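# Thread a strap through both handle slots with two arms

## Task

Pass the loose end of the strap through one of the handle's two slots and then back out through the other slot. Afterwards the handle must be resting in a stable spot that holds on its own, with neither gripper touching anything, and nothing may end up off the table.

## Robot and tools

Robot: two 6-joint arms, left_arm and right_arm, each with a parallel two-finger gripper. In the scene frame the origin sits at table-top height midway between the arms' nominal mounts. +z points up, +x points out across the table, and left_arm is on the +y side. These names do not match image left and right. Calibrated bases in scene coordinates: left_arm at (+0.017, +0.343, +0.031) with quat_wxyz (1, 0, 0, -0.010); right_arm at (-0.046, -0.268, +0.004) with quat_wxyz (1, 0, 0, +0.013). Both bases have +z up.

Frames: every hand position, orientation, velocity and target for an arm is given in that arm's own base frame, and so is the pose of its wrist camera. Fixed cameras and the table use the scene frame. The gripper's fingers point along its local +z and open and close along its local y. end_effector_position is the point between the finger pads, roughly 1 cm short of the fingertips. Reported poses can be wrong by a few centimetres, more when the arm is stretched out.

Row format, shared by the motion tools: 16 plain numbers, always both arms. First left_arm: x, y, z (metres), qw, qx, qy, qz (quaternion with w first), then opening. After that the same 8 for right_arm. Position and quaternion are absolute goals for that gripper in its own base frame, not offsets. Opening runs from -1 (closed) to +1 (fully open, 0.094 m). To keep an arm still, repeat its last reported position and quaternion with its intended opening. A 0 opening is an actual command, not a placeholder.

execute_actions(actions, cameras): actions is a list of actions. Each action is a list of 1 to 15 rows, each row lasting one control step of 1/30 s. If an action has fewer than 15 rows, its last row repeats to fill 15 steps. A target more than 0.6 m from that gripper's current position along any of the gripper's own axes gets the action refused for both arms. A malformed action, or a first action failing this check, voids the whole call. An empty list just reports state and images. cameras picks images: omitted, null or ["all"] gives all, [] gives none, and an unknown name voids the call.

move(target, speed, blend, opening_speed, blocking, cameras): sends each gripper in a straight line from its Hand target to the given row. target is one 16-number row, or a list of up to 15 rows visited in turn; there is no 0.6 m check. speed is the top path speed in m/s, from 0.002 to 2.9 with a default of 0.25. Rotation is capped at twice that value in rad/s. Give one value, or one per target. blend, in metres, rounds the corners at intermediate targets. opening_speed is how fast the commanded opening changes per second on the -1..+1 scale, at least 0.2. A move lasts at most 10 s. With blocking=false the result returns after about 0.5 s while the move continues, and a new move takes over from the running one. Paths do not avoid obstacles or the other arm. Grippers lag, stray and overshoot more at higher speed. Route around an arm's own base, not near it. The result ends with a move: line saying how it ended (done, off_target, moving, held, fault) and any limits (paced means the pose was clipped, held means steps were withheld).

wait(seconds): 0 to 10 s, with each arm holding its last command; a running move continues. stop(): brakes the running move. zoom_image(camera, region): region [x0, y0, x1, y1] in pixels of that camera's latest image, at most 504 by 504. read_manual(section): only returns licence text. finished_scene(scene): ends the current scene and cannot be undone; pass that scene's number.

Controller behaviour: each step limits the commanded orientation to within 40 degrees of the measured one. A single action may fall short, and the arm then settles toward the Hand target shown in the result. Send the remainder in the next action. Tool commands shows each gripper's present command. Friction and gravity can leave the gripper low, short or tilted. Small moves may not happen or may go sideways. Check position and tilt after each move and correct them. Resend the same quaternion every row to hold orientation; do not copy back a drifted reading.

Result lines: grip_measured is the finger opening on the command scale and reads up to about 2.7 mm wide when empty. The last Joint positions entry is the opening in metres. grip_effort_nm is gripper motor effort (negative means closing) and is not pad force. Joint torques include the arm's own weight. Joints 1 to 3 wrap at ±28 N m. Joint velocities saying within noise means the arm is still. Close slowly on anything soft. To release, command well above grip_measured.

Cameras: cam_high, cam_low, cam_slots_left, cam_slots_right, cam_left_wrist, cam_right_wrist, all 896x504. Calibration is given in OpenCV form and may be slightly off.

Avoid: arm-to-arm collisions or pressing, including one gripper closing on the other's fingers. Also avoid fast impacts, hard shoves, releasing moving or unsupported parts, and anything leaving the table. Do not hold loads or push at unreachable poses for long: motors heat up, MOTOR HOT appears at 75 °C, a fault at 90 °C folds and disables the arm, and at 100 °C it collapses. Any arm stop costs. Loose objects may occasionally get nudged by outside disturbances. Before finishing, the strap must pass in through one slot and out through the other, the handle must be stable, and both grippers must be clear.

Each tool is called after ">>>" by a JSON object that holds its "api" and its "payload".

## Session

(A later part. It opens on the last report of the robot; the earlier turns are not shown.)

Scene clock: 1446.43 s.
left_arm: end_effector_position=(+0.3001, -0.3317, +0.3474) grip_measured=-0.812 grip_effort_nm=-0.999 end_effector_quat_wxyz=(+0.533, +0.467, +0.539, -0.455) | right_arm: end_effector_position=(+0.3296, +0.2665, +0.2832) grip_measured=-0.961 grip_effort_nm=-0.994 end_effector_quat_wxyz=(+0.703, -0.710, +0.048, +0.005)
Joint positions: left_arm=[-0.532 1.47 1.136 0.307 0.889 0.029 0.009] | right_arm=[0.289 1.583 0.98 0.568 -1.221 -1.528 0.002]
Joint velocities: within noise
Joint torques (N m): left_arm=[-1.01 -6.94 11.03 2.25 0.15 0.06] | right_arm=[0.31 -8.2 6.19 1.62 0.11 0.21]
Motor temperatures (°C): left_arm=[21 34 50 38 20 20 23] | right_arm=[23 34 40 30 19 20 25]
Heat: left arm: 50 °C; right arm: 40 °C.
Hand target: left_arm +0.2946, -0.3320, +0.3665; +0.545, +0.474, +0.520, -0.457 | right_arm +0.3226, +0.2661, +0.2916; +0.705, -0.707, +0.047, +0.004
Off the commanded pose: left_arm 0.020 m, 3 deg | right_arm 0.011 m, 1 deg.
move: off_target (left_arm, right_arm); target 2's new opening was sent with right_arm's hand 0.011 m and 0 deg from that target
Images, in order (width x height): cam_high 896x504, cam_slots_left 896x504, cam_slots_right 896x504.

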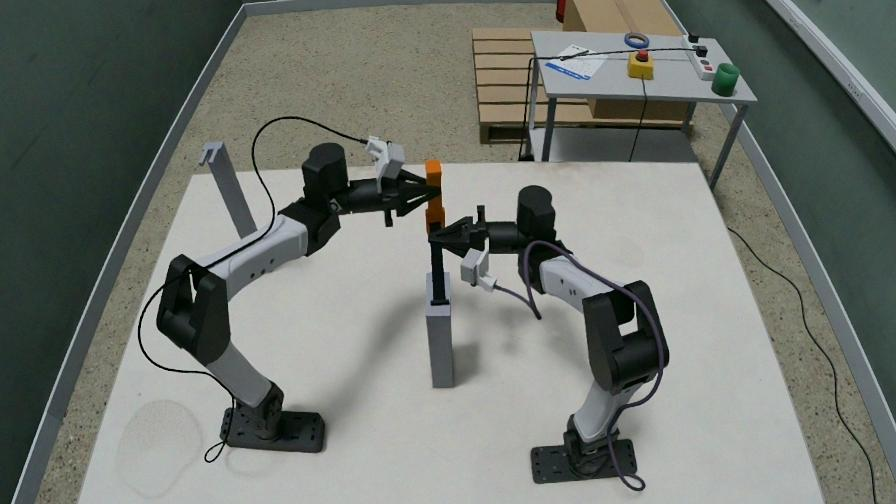

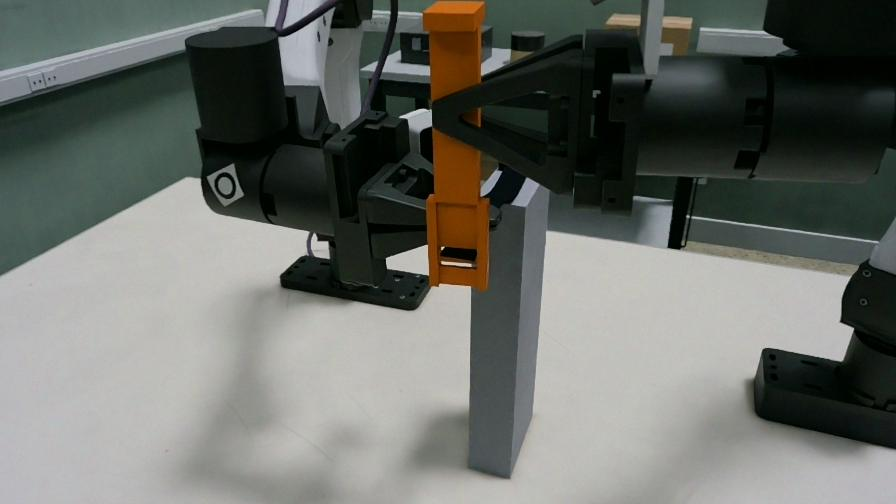

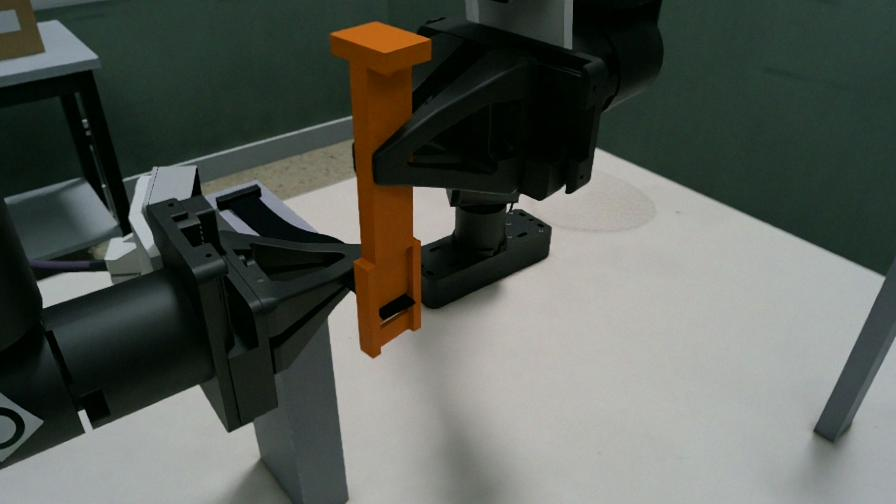

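>>> {"api": "move", "payload": {"target": [0.295,-0.3324,0.3668,0.5447,0.4739,0.5202,-0.4567,-0.9,0.3560,0.266,0.2918,0.7055,-0.7071,0.0469,0.0037,-1.0], "speed": 0.03, "cameras": ["cam_slots_right", "cam_slots_left", "cam_high"]}}

>>> {"api": "zoom_image", "payload": {"camera": "cam_slots_right", "region": [300, 220, 440, 340]}}

>>> {"api": "zoom_image", "payload": {"camera": "cam_high", "region": [415, 210, 465, 260]}}

Scene clock: 1452.70 s.
left_arm: end_effector_position=(+0.3002, -0.3317, +0.3474) grip_measured=-0.812 grip_effort_nm=-0.999 end_effector_quat_wxyz=(+0.533, +0.467, +0.539, -0.455) | right_arm: end_effector_position=(+0.3500, +0.2660, +0.2836) grip_measured=-0.962 grip_effort_nm=-1.013 end_effector_quat_wxyz=(+0.703, -0.709, +0.048, +0.004)
Joint positions: left_arm=[-0.532 1.47 1.136 0.307 0.888 0.029 0.009] | right_arm=[0.271 1.655 1.055 0.568 -1.237 -1.528 0.002]
Joint velocities: within noise
Joint torques (N m): left_arm=[-0.79 -6.94 11.02 2.25 0.11 0.01] | right_arm=[-0.62 -5.04 11.08 1.57 0 0.2]
Motor temperatures (°C): left_arm=[21 34 50 38 20 20 23] | right_arm=[23 34 39 30 19 20 26]
Heat: left arm: 50 °C; right arm: 39 °C.
Hand target: left_arm +0.2947, -0.3320, +0.3665; +0.545, +0.474, +0.520, -0.456 | right_arm +0.3558, +0.2657, +0.2916; +0.706, -0.707, +0.047, +0.003
Off the commanded pose: left_arm 0.020 m, 3 deg | right_arm 0.010 m, 0 deg.
move: off_target (left_arm)
Images, in order (width x height): cam_high 896x504, cam_slots_left 896x504, cam_slots_right 896x504.

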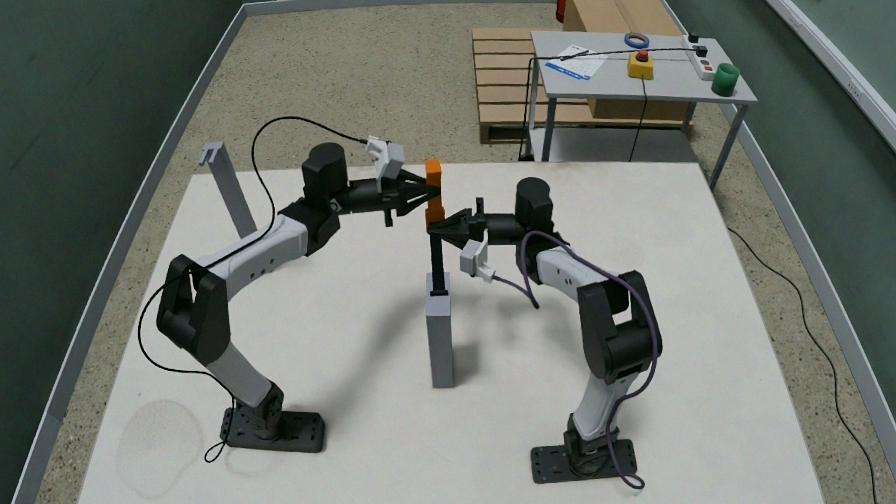

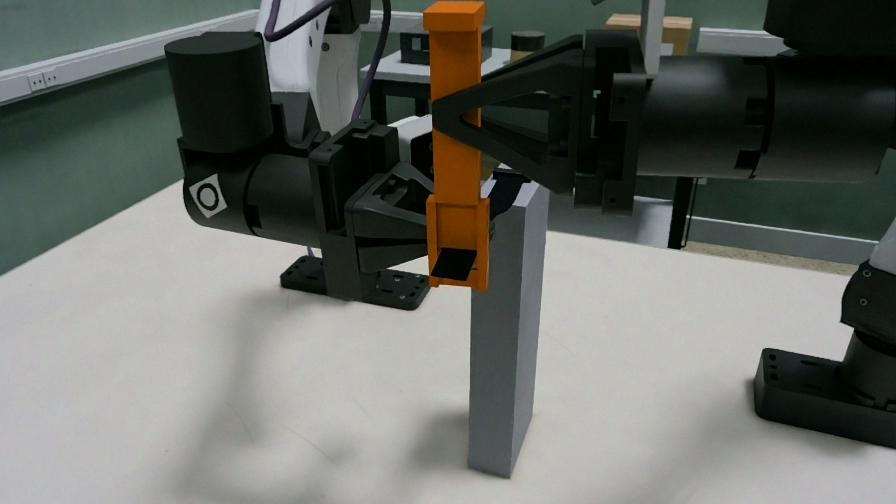

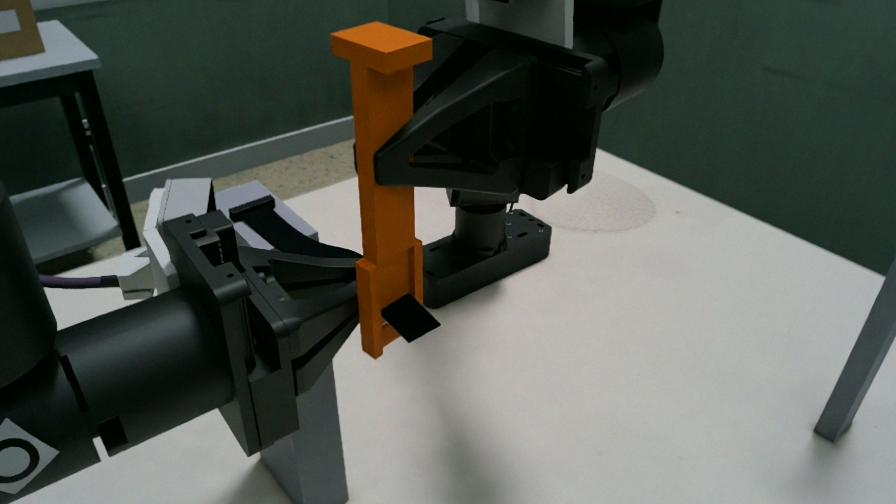

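Scaled by 3.600 from the camera's 896x504 image, which has a finer 1280x720 frame.

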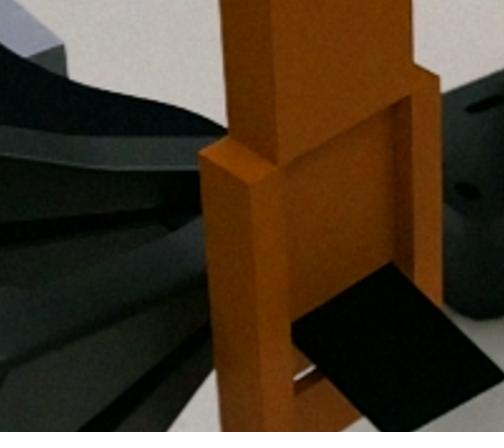

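Scaled by 10.080 from the camera's 896x504 image, which has a finer 1280x720 frame.

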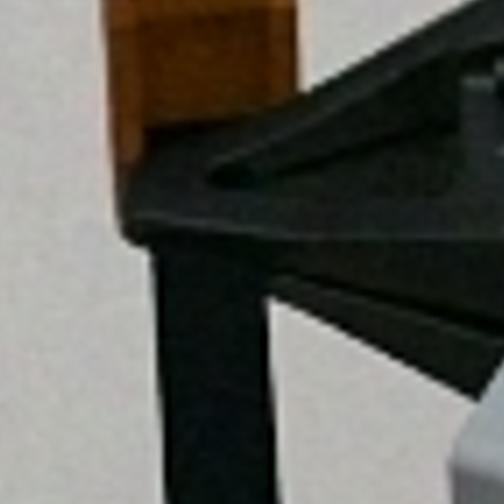

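>>> {"api": "move", "payload": {"target": [[0.295,-0.3324,0.3668,0.5447,0.4739,0.5202,-0.4567,-0.9,0.3560,0.266,0.2918,0.7055,-0.7071,0.0469,0.0037,-0.6],[0.295,-0.3324,0.3668,0.5447,0.4739,0.5202,-0.4567,-0.9,0.3185,0.266,0.2918,0.7055,-0.7071,0.0469,0.0037,-0.6],[0.295,-0.3324,0.3668,0.5447,0.4739,0.5202,-0.4567,-0.9,0.3185,0.266,0.2918,0.7055,-0.7071,0.0469,0.0037,-1.0]], "speed": 0.03, "opening_speed": 0.3, "cameras": ["cam_slots_right", "cam_slots_left", "cam_high"]}}

>>> {"api": "zoom_image", "payload": {"camera": "cam_slots_right", "region": [300, 220, 440, 340]}}

>>> {"api": "zoom_image", "payload": {"camera": "cam_high", "region": [415, 210, 465, 260]}}

Scene clock: 1480.80 s.
left_arm: end_effector_position=(+0.3002, -0.3317, +0.3473) grip_measured=-0.812 grip_effort_nm=-0.999 end_effector_quat_wxyz=(+0.533, +0.467, +0.539, -0.455) | right_arm: end_effector_position=(+0.3255, +0.2664, +0.2838) grip_measured=-0.961 grip_effort_nm=-0.999 end_effector_quat_wxyz=(+0.703, -0.710, +0.048, +0.005)
Joint positions: left_arm=[-0.532 1.47 1.136 0.306 0.888 0.029 0.009] | right_arm=[0.292 1.568 0.966 0.567 -1.218 -1.528 0.002]
Joint velocities: within noise
Joint torques (N m): left_arm=[-0.72 -7.12 11.06 2.27 0.17 -0.01] | right_arm=[0.27 -8.1 6.09 1.63 0.13 0.22]
Motor temperatures (°C): left_arm=[21 34 50 38 20 20 23] | right_arm=[23 32 43 30 19 20 26]
Heat: left arm: 50 °C; right arm: 43 °C.
Hand target: left_arm +0.2947, -0.3320, +0.3664; +0.545, +0.474, +0.520, -0.456 | right_arm +0.3186, +0.2661, +0.2916; +0.705, -0.707, +0.047, +0.004
Off the commanded pose: left_arm 0.020 m, 3 deg | right_arm 0.011 m, 0 deg.
move: off_target (left_arm, right_arm)
Images, in order (width x height): cam_high 896x504, cam_slots_left 896x504, cam_slots_right 896x504.

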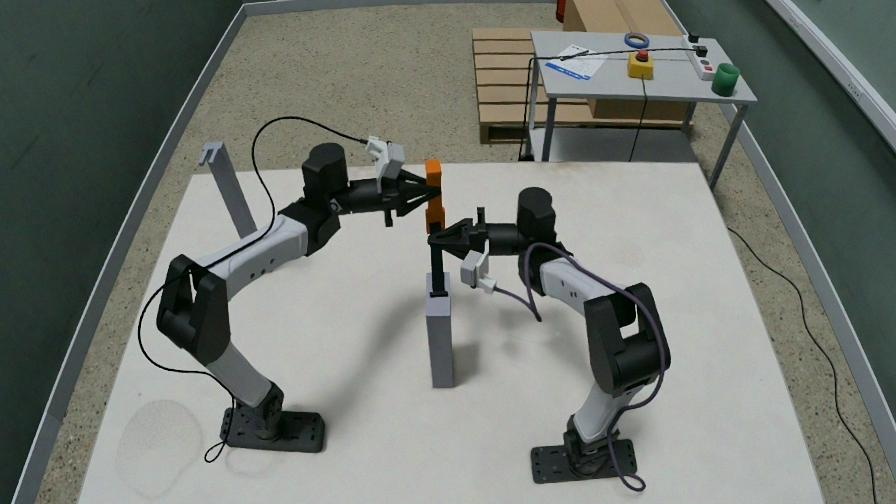

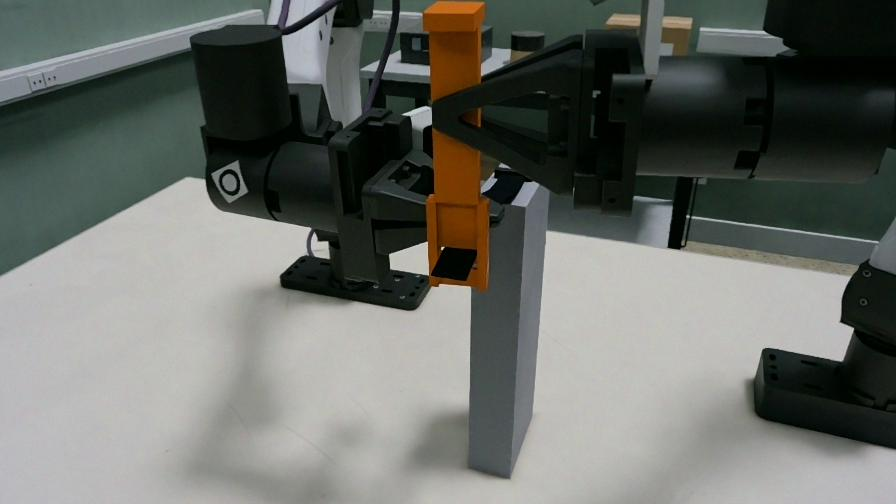

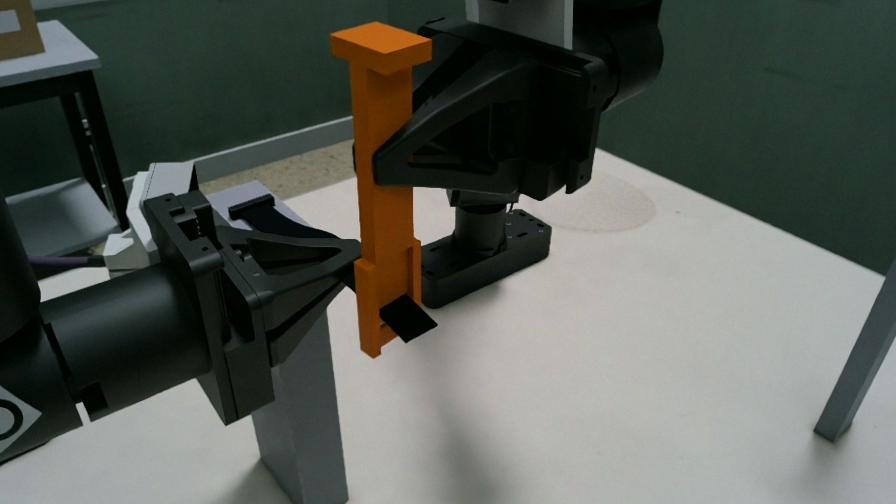

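Scaled by 3.600 from the camera's 896x504 image, which has a finer 1280x720 frame.

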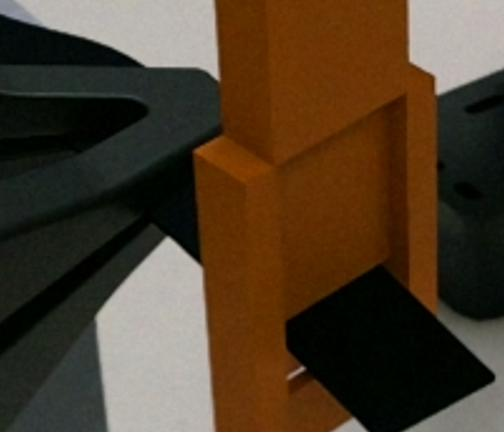

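Scaled by 10.080 from the camera's 896x504 image, which has a finer 1280x720 frame.

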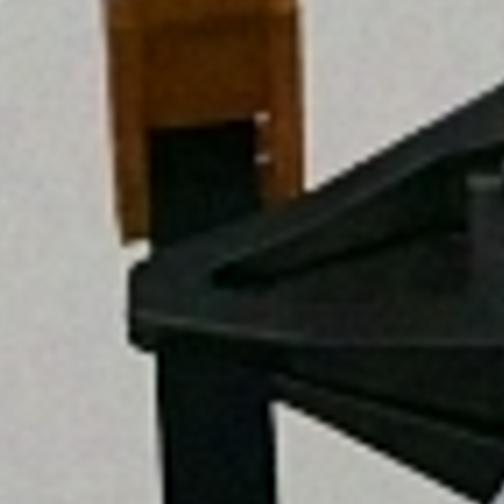

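Pushing forward again, then one more full cycle in the same style.

>>> {"api": "move", "payload": {"target": [[0.295,-0.3324,0.3668,0.5447,0.4739,0.5202,-0.4567,-0.9,0.3560,0.266,0.2918,0.7055,-0.7071,0.0469,0.0037,-1.0],[0.295,-0.3324,0.3668,0.5447,0.4739,0.5202,-0.4567,-0.9,0.3560,0.266,0.2918,0.7055,-0.7071,0.0469,0.0037,-0.6]], "speed": 0.03, "opening_speed": 0.3, "cameras": ["cam_slots_right", "cam_slots_left", "cam_high"]}}

>>> {"api": "zoom_image", "payload": {"camera": "cam_slots_right", "region": [300, 220, 480, 380]}}

>>> {"api": "zoom_image", "payload": {"camera": "cam_high", "region": [415, 190, 465, 310]}}

Scene clock: 1488.50 s.
left_arm: end_effector_position=(+0.3002, -0.3317, +0.3473) grip_measured=-0.812 grip_effort_nm=-0.999 end_effector_quat_wxyz=(+0.533, +0.467, +0.539, -0.455) | right_arm: end_effector_position=(+0.3494, +0.2662, +0.2836) grip_measured=-0.602 grip_effort_nm=0.100 end_effector_quat_wxyz=(+0.703, -0.709, +0.047, +0.005)
Joint positions: left_arm=[-0.532 1.47 1.136 0.306 0.888 0.029 0.009] | right_arm=[0.272 1.655 1.055 0.567 -1.24 -1.528 0.019]
Joint velocities: within noise
Joint torques (N m): left_arm=[-0.92 -6.93 10.93 2.3 0.18 0.02] | right_arm=[-0.64 -5.14 10.95 1.56 0.06 0.22]
Motor temperatures (°C): left_arm=[21 34 50 38 20 20 23] | right_arm=[23 32 43 30 19 20 26]
Heat: left arm: 50 °C; right arm: 43 °C.
Hand target: left_arm +0.2946, -0.3320, +0.3664; +0.545, +0.474, +0.520, -0.457 | right_arm +0.3556, +0.2658, +0.2918; +0.706, -0.707, +0.047, +0.003
Off the commanded pose: left_arm 0.020 m, 3 deg | right_arm 0.011 m, 0 deg.
move: off_target (left_arm, right_arm)
Images, in order (width x height): cam_high 896x504, cam_slots_left 896x504, cam_slots_right 896x504.

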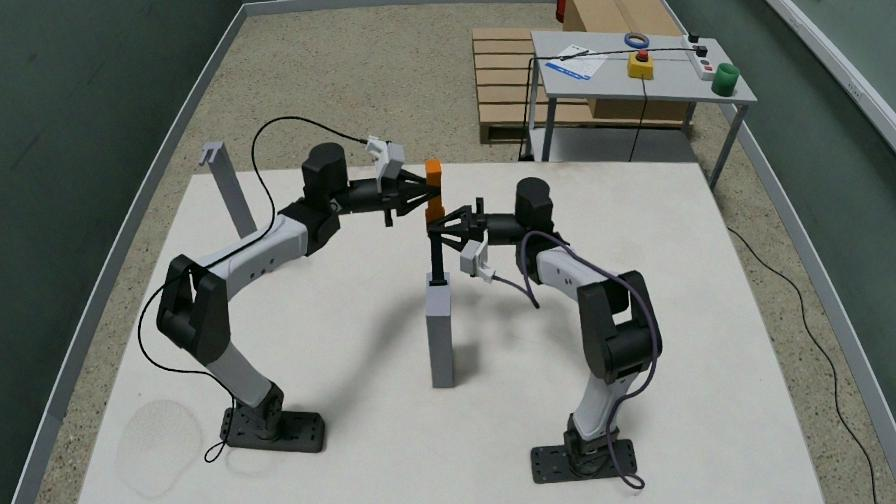

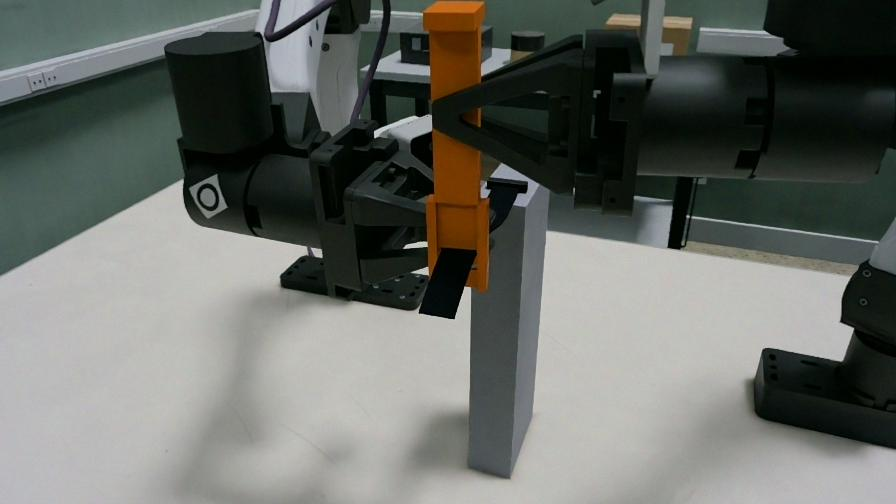

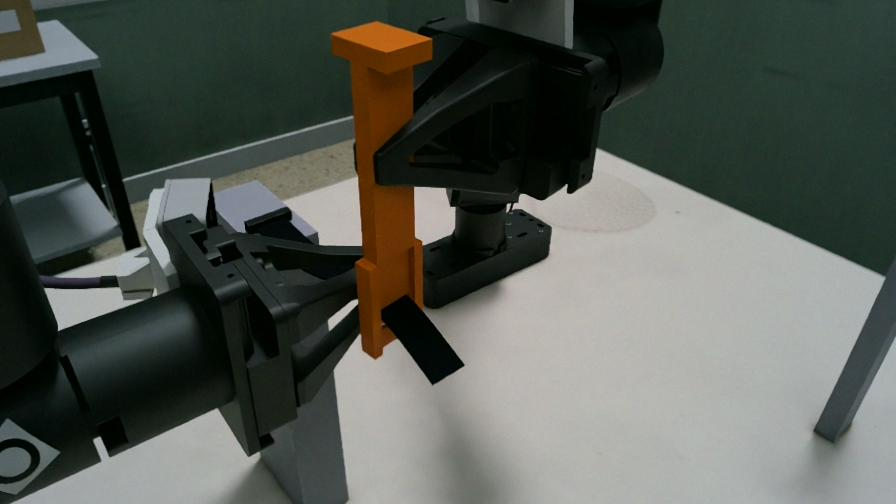

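Scaled by 2.800 from the camera's 896x504 image, which has a finer 1280x720 frame.

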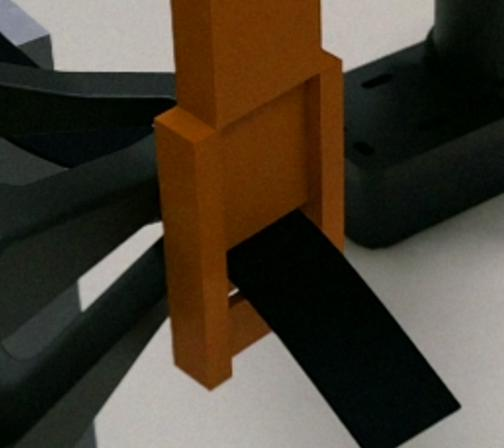

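Scaled by 4.200 from the camera's 896x504 image, which has a finer 1280x720 frame.

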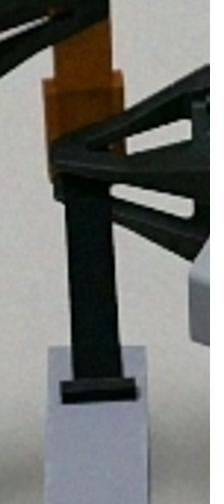

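>>> {"api": "move", "payload": {"target": [[0.295,-0.3324,0.3668,0.5447,0.4739,0.5202,-0.4567,-0.9,0.3540,0.18,0.2918,0.7055,-0.7071,0.0469,0.0037,-0.6],[0.295,-0.3324,0.3668,0.5447,0.4739,0.5202,-0.4567,-0.9,0.40,0.17,0.2918,0.7055,-0.7071,0.0469,0.0037,-0.2]], "speed": 0.08, "opening_speed": 0.5}}

>>> {"api": "zoom_image", "payload": {"camera": "cam_slots_right", "region": [300, 220, 480, 400]}}

>>> {"api": "zoom_image", "payload": {"camera": "cam_slots_left", "region": [400, 200, 520, 340]}}

Scene clock: 1521.60 s.
left_arm: end_effector_position=(+0.3002, -0.3317, +0.3473) grip_measured=-0.812 grip_effort_nm=-0.994 end_effector_quat_wxyz=(+0.533, +0.467, +0.539, -0.455) | right_arm: end_effector_position=(+0.3977, +0.1712, +0.2853) grip_measured=-0.202 grip_effort_nm=0.095 end_effector_quat_wxyz=(+0.706, -0.706, +0.054, +0.000)
Joint positions: left_arm=[-0.532 1.47 1.136 0.306 0.888 0.029 0.009] | right_arm=[-0.001 1.772 1.192 0.546 -1.494 -1.528 0.038]
Joint velocities: within noise
Joint torques (N m): left_arm=[-0.94 -6.87 10.97 2.24 0.1 0.03] | right_arm=[-0.46 -6.02 10.66 1.29 -0.15 0.11]
Motor temperatures (°C): left_arm=[21 34 50 38 20 20 23] | right_arm=[23 31 45 29 19 20 25]
Heat: left arm: 50 °C; right arm: 45 °C.
Hand target: left_arm +0.2946, -0.3320, +0.3664; +0.545, +0.474, +0.520, -0.457 | right_arm +0.3998, +0.1700, +0.2918; +0.707, -0.706, +0.047, +0.003
Off the commanded pose: left_arm 0.020 m, 3 deg | right_arm 0.007 m, 1 deg.
move: off_target (left_arm)
camera_calibration:
cam_left_wrist: T_world_to_cam=[[-0.988371, -0.152011, -0.00404041, 0.249246], [-0.0645466, 0.443441, -0.893976, 0.516402], [0.137686, -0.883319, -0.448096, -0.0910871], [0, 0, 0, 1]] pos_world=[0.292221, -0.271564, 0.421842]
cam_right_wrist: T_world_to_cam=[[0.0985807, 0.00105823, 0.995128, -0.323016], [0.849075, -0.521623, -0.0835574, -0.188041], [0.518993, 0.853175, -0.0523205, -0.247881], [0, 0, 0, 1]] pos_world=[0.320152, 0.113741, 0.292761]

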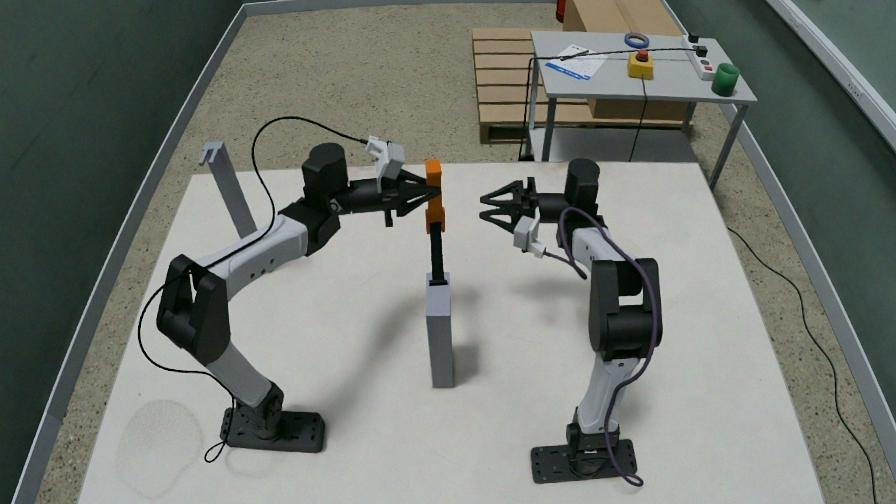

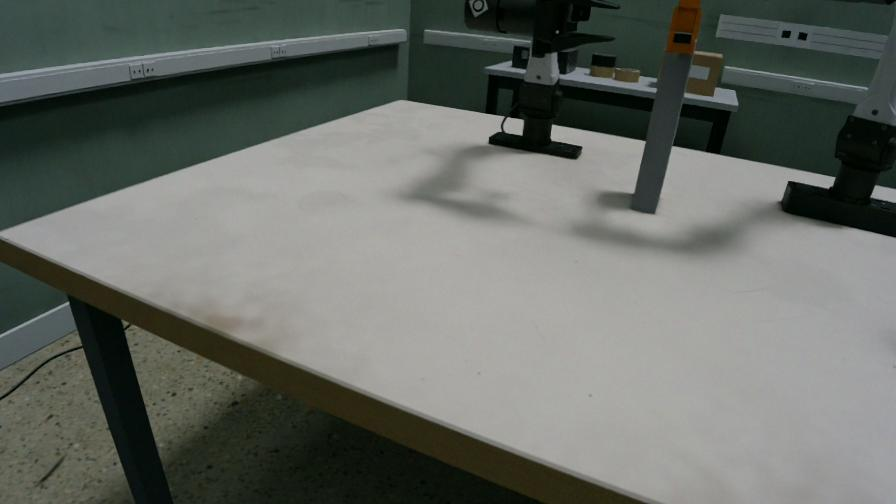

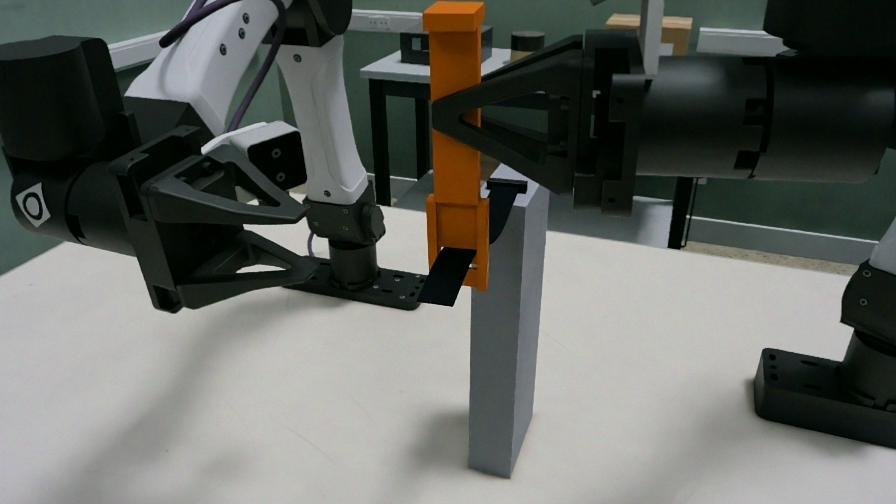

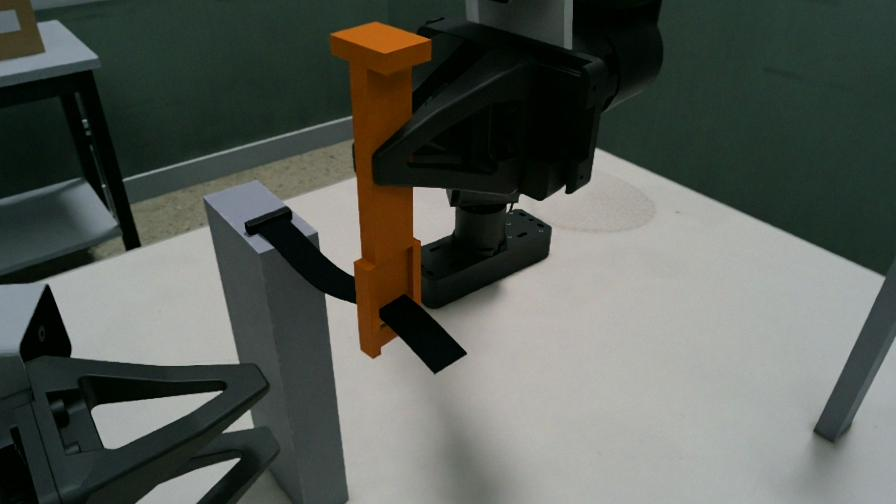

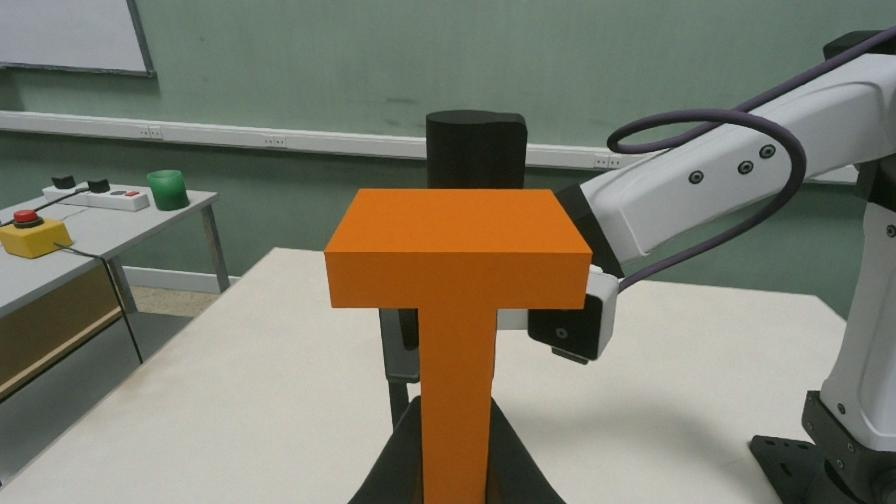

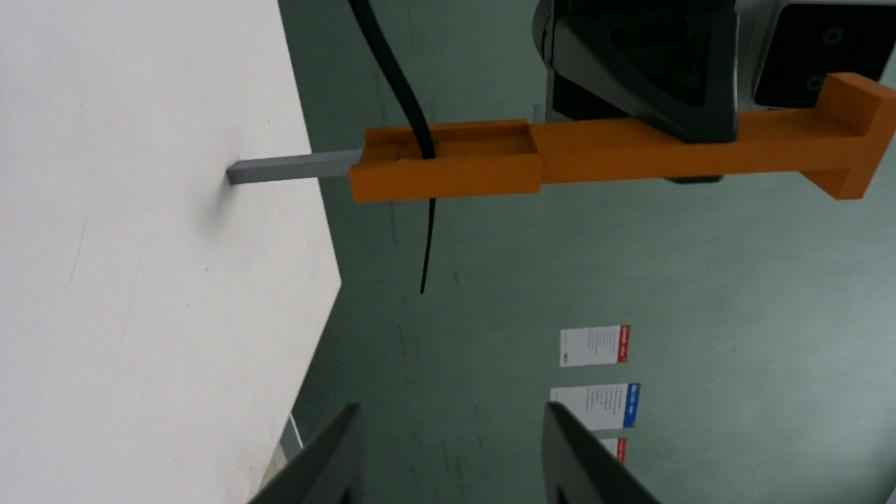

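Scaled by 2.800 from the camera's 896x504 image, which has a finer 1280x720 frame.

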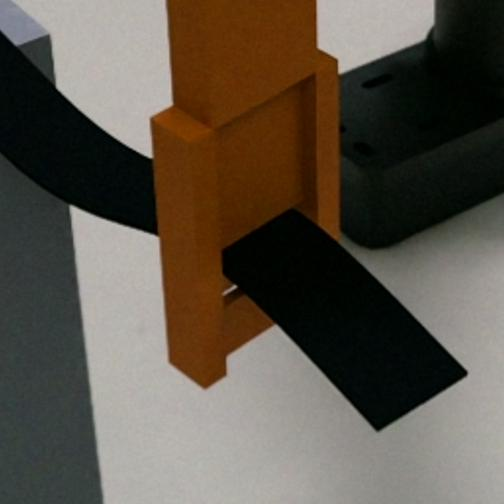

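Scaled by 3.600 from the camera's 896x504 image, which has a finer 1280x720 frame.

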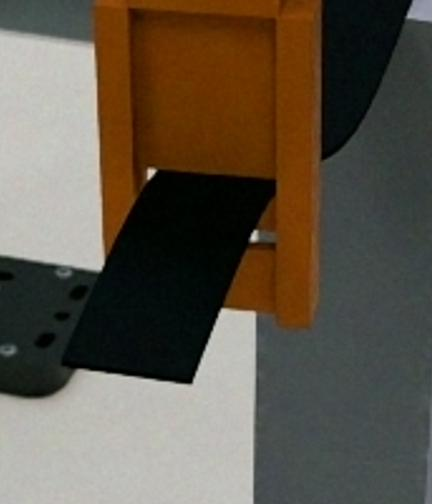

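>>> {"api": "move", "payload": {"target": [0.270,-0.3324,0.3668,0.5447,0.4739,0.5202,-0.4567,-0.9,0.40,0.17,0.2918,0.7055,-0.7071,0.0469,0.0037,-0.2], "speed": 0.03}}

>>> {"api": "zoom_image", "payload": {"camera": "cam_slots_right", "region": [200, 150, 480, 400]}}

Scene clock: 1564.17 s.
left_arm: end_effector_position=(+0.2735, -0.3343, +0.3653) grip_measured=-0.812 grip_effort_nm=-1.004 end_effector_quat_wxyz=(+0.541, +0.476, +0.519, -0.460) | right_arm: end_effector_position=(+0.3976, +0.1712, +0.2852) grip_measured=-0.202 grip_effort_nm=0.090 end_effector_quat_wxyz=(+0.706, -0.706, +0.055, +0.000)
Joint positions: left_arm=[-0.576 1.399 1.117 0.293 0.872 0.029 0.009] | right_arm=[-0.001 1.772 1.192 0.544 -1.495 -1.528 0.038]
Joint velocities: within noise
Joint torques (N m): left_arm=[-0.76 -7.1 6.56 2.22 -0.15 0] | right_arm=[-0.5 -6.09 10.65 1.3 -0.13 0.12]
Motor temperatures (°C): left_arm=[21 34 50 38 20 20 23] | right_arm=[23 30 42 28 19 20 24]
Heat: left arm: 50 °C; right arm: 42 °C.
Hand target: left_arm +0.2700, -0.3325, +0.3668; +0.544, +0.474, +0.520, -0.457 | right_arm +0.3998, +0.1700, +0.2918; +0.707, -0.706, +0.047, +0.003
Off the commanded pose: left_arm 0.004 m, 1 deg | right_arm 0.007 m, 1 deg.
move: done
camera_calibration:
cam_left_wrist: T_world_to_cam=[[-0.991462, -0.125629, -0.0349478, 0.243519], [-0.0220665, 0.425779, -0.904558, 0.518266], [0.128519, -0.896063, -0.424916, -0.0918454], [0, 0, 0, 1]] pos_world=[0.264679, -0.272373, 0.438285]
cam_right_wrist: T_world_to_cam=[[0.100503, 0.00101341, 0.994936, -0.323562], [0.849096, -0.521316, -0.0852401, -0.187507], [0.51859, 0.853363, -0.0532543, -0.247448], [0, 0, 0, 1]] pos_world=[0.320055, 0.113741, 0.292762]

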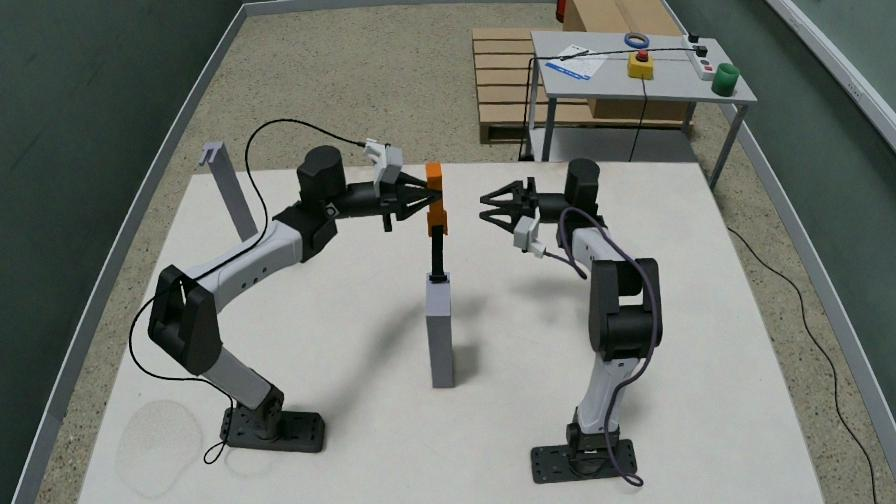

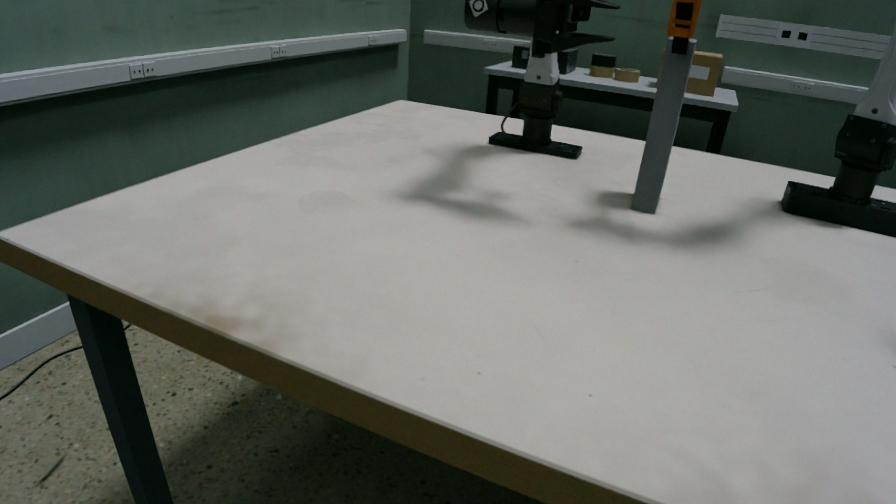

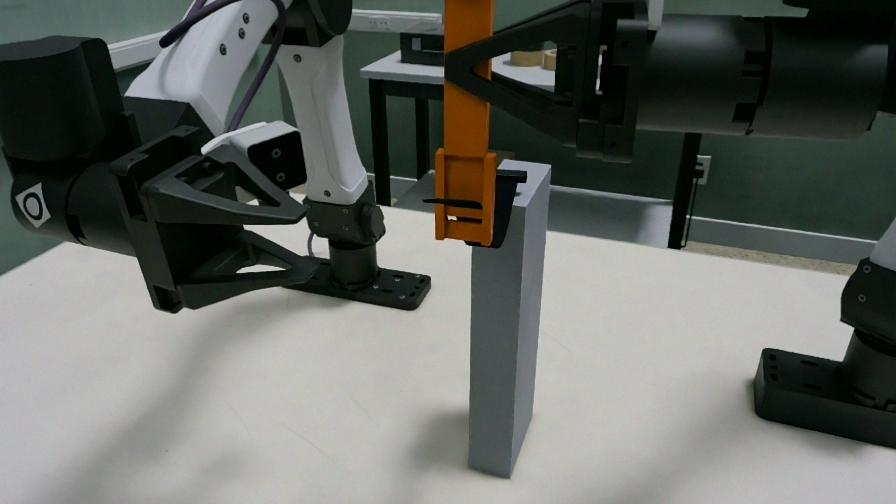

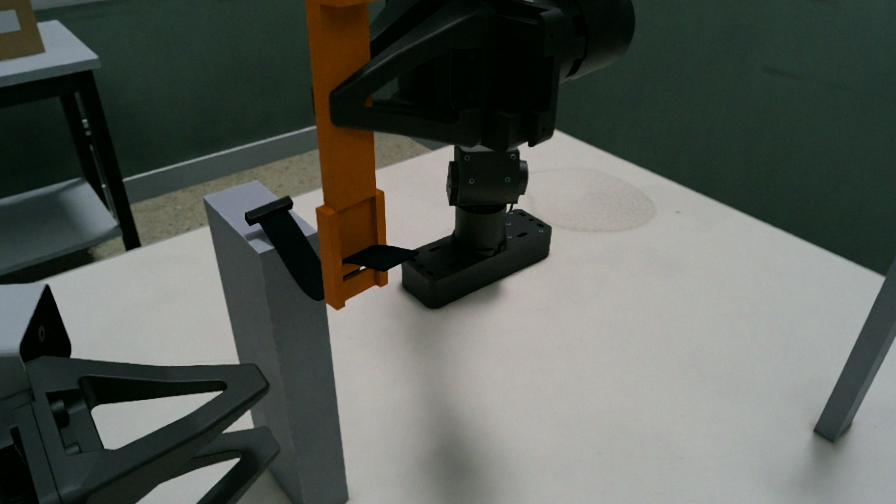

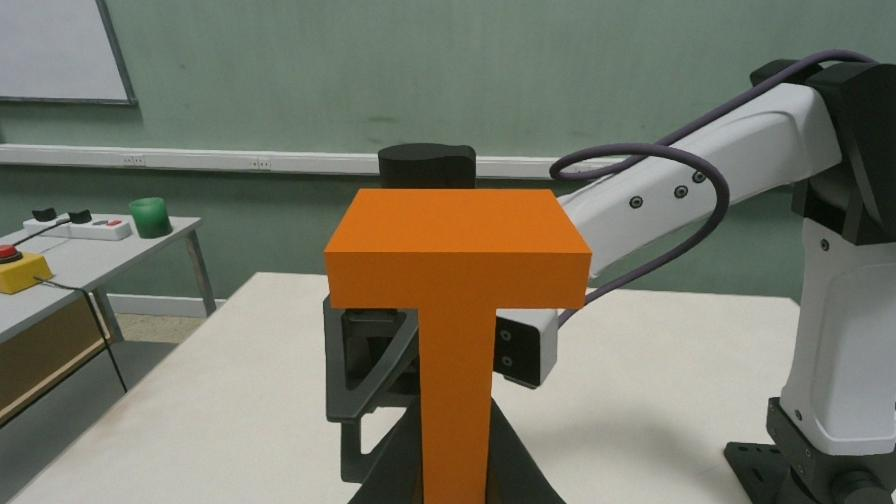

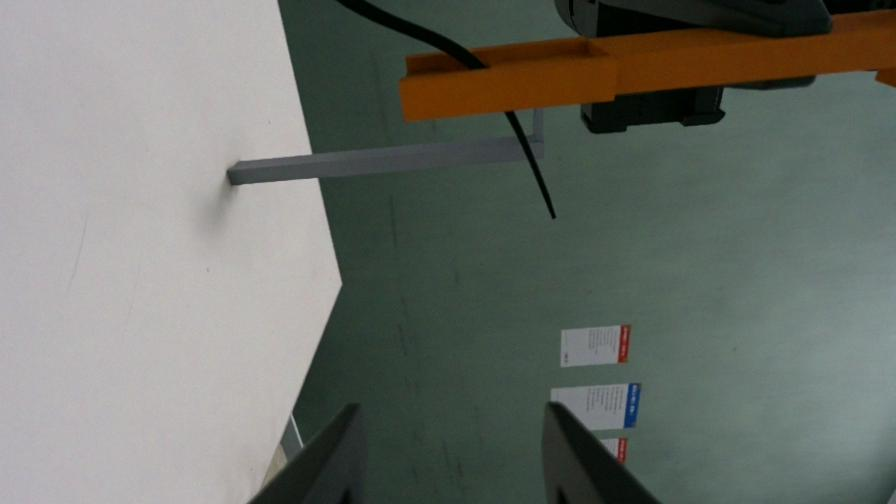

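Scaled by 1.800 from the camera's 896x504 image, which has a finer 1280x720 frame.

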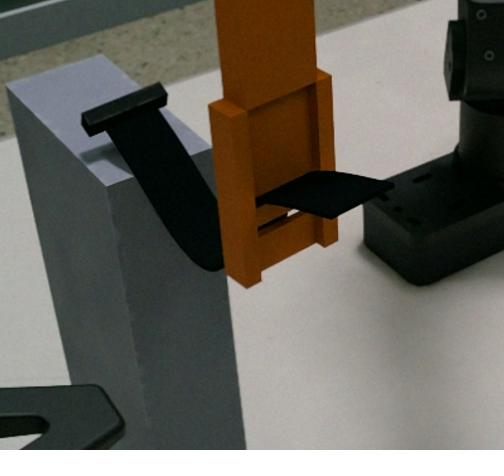

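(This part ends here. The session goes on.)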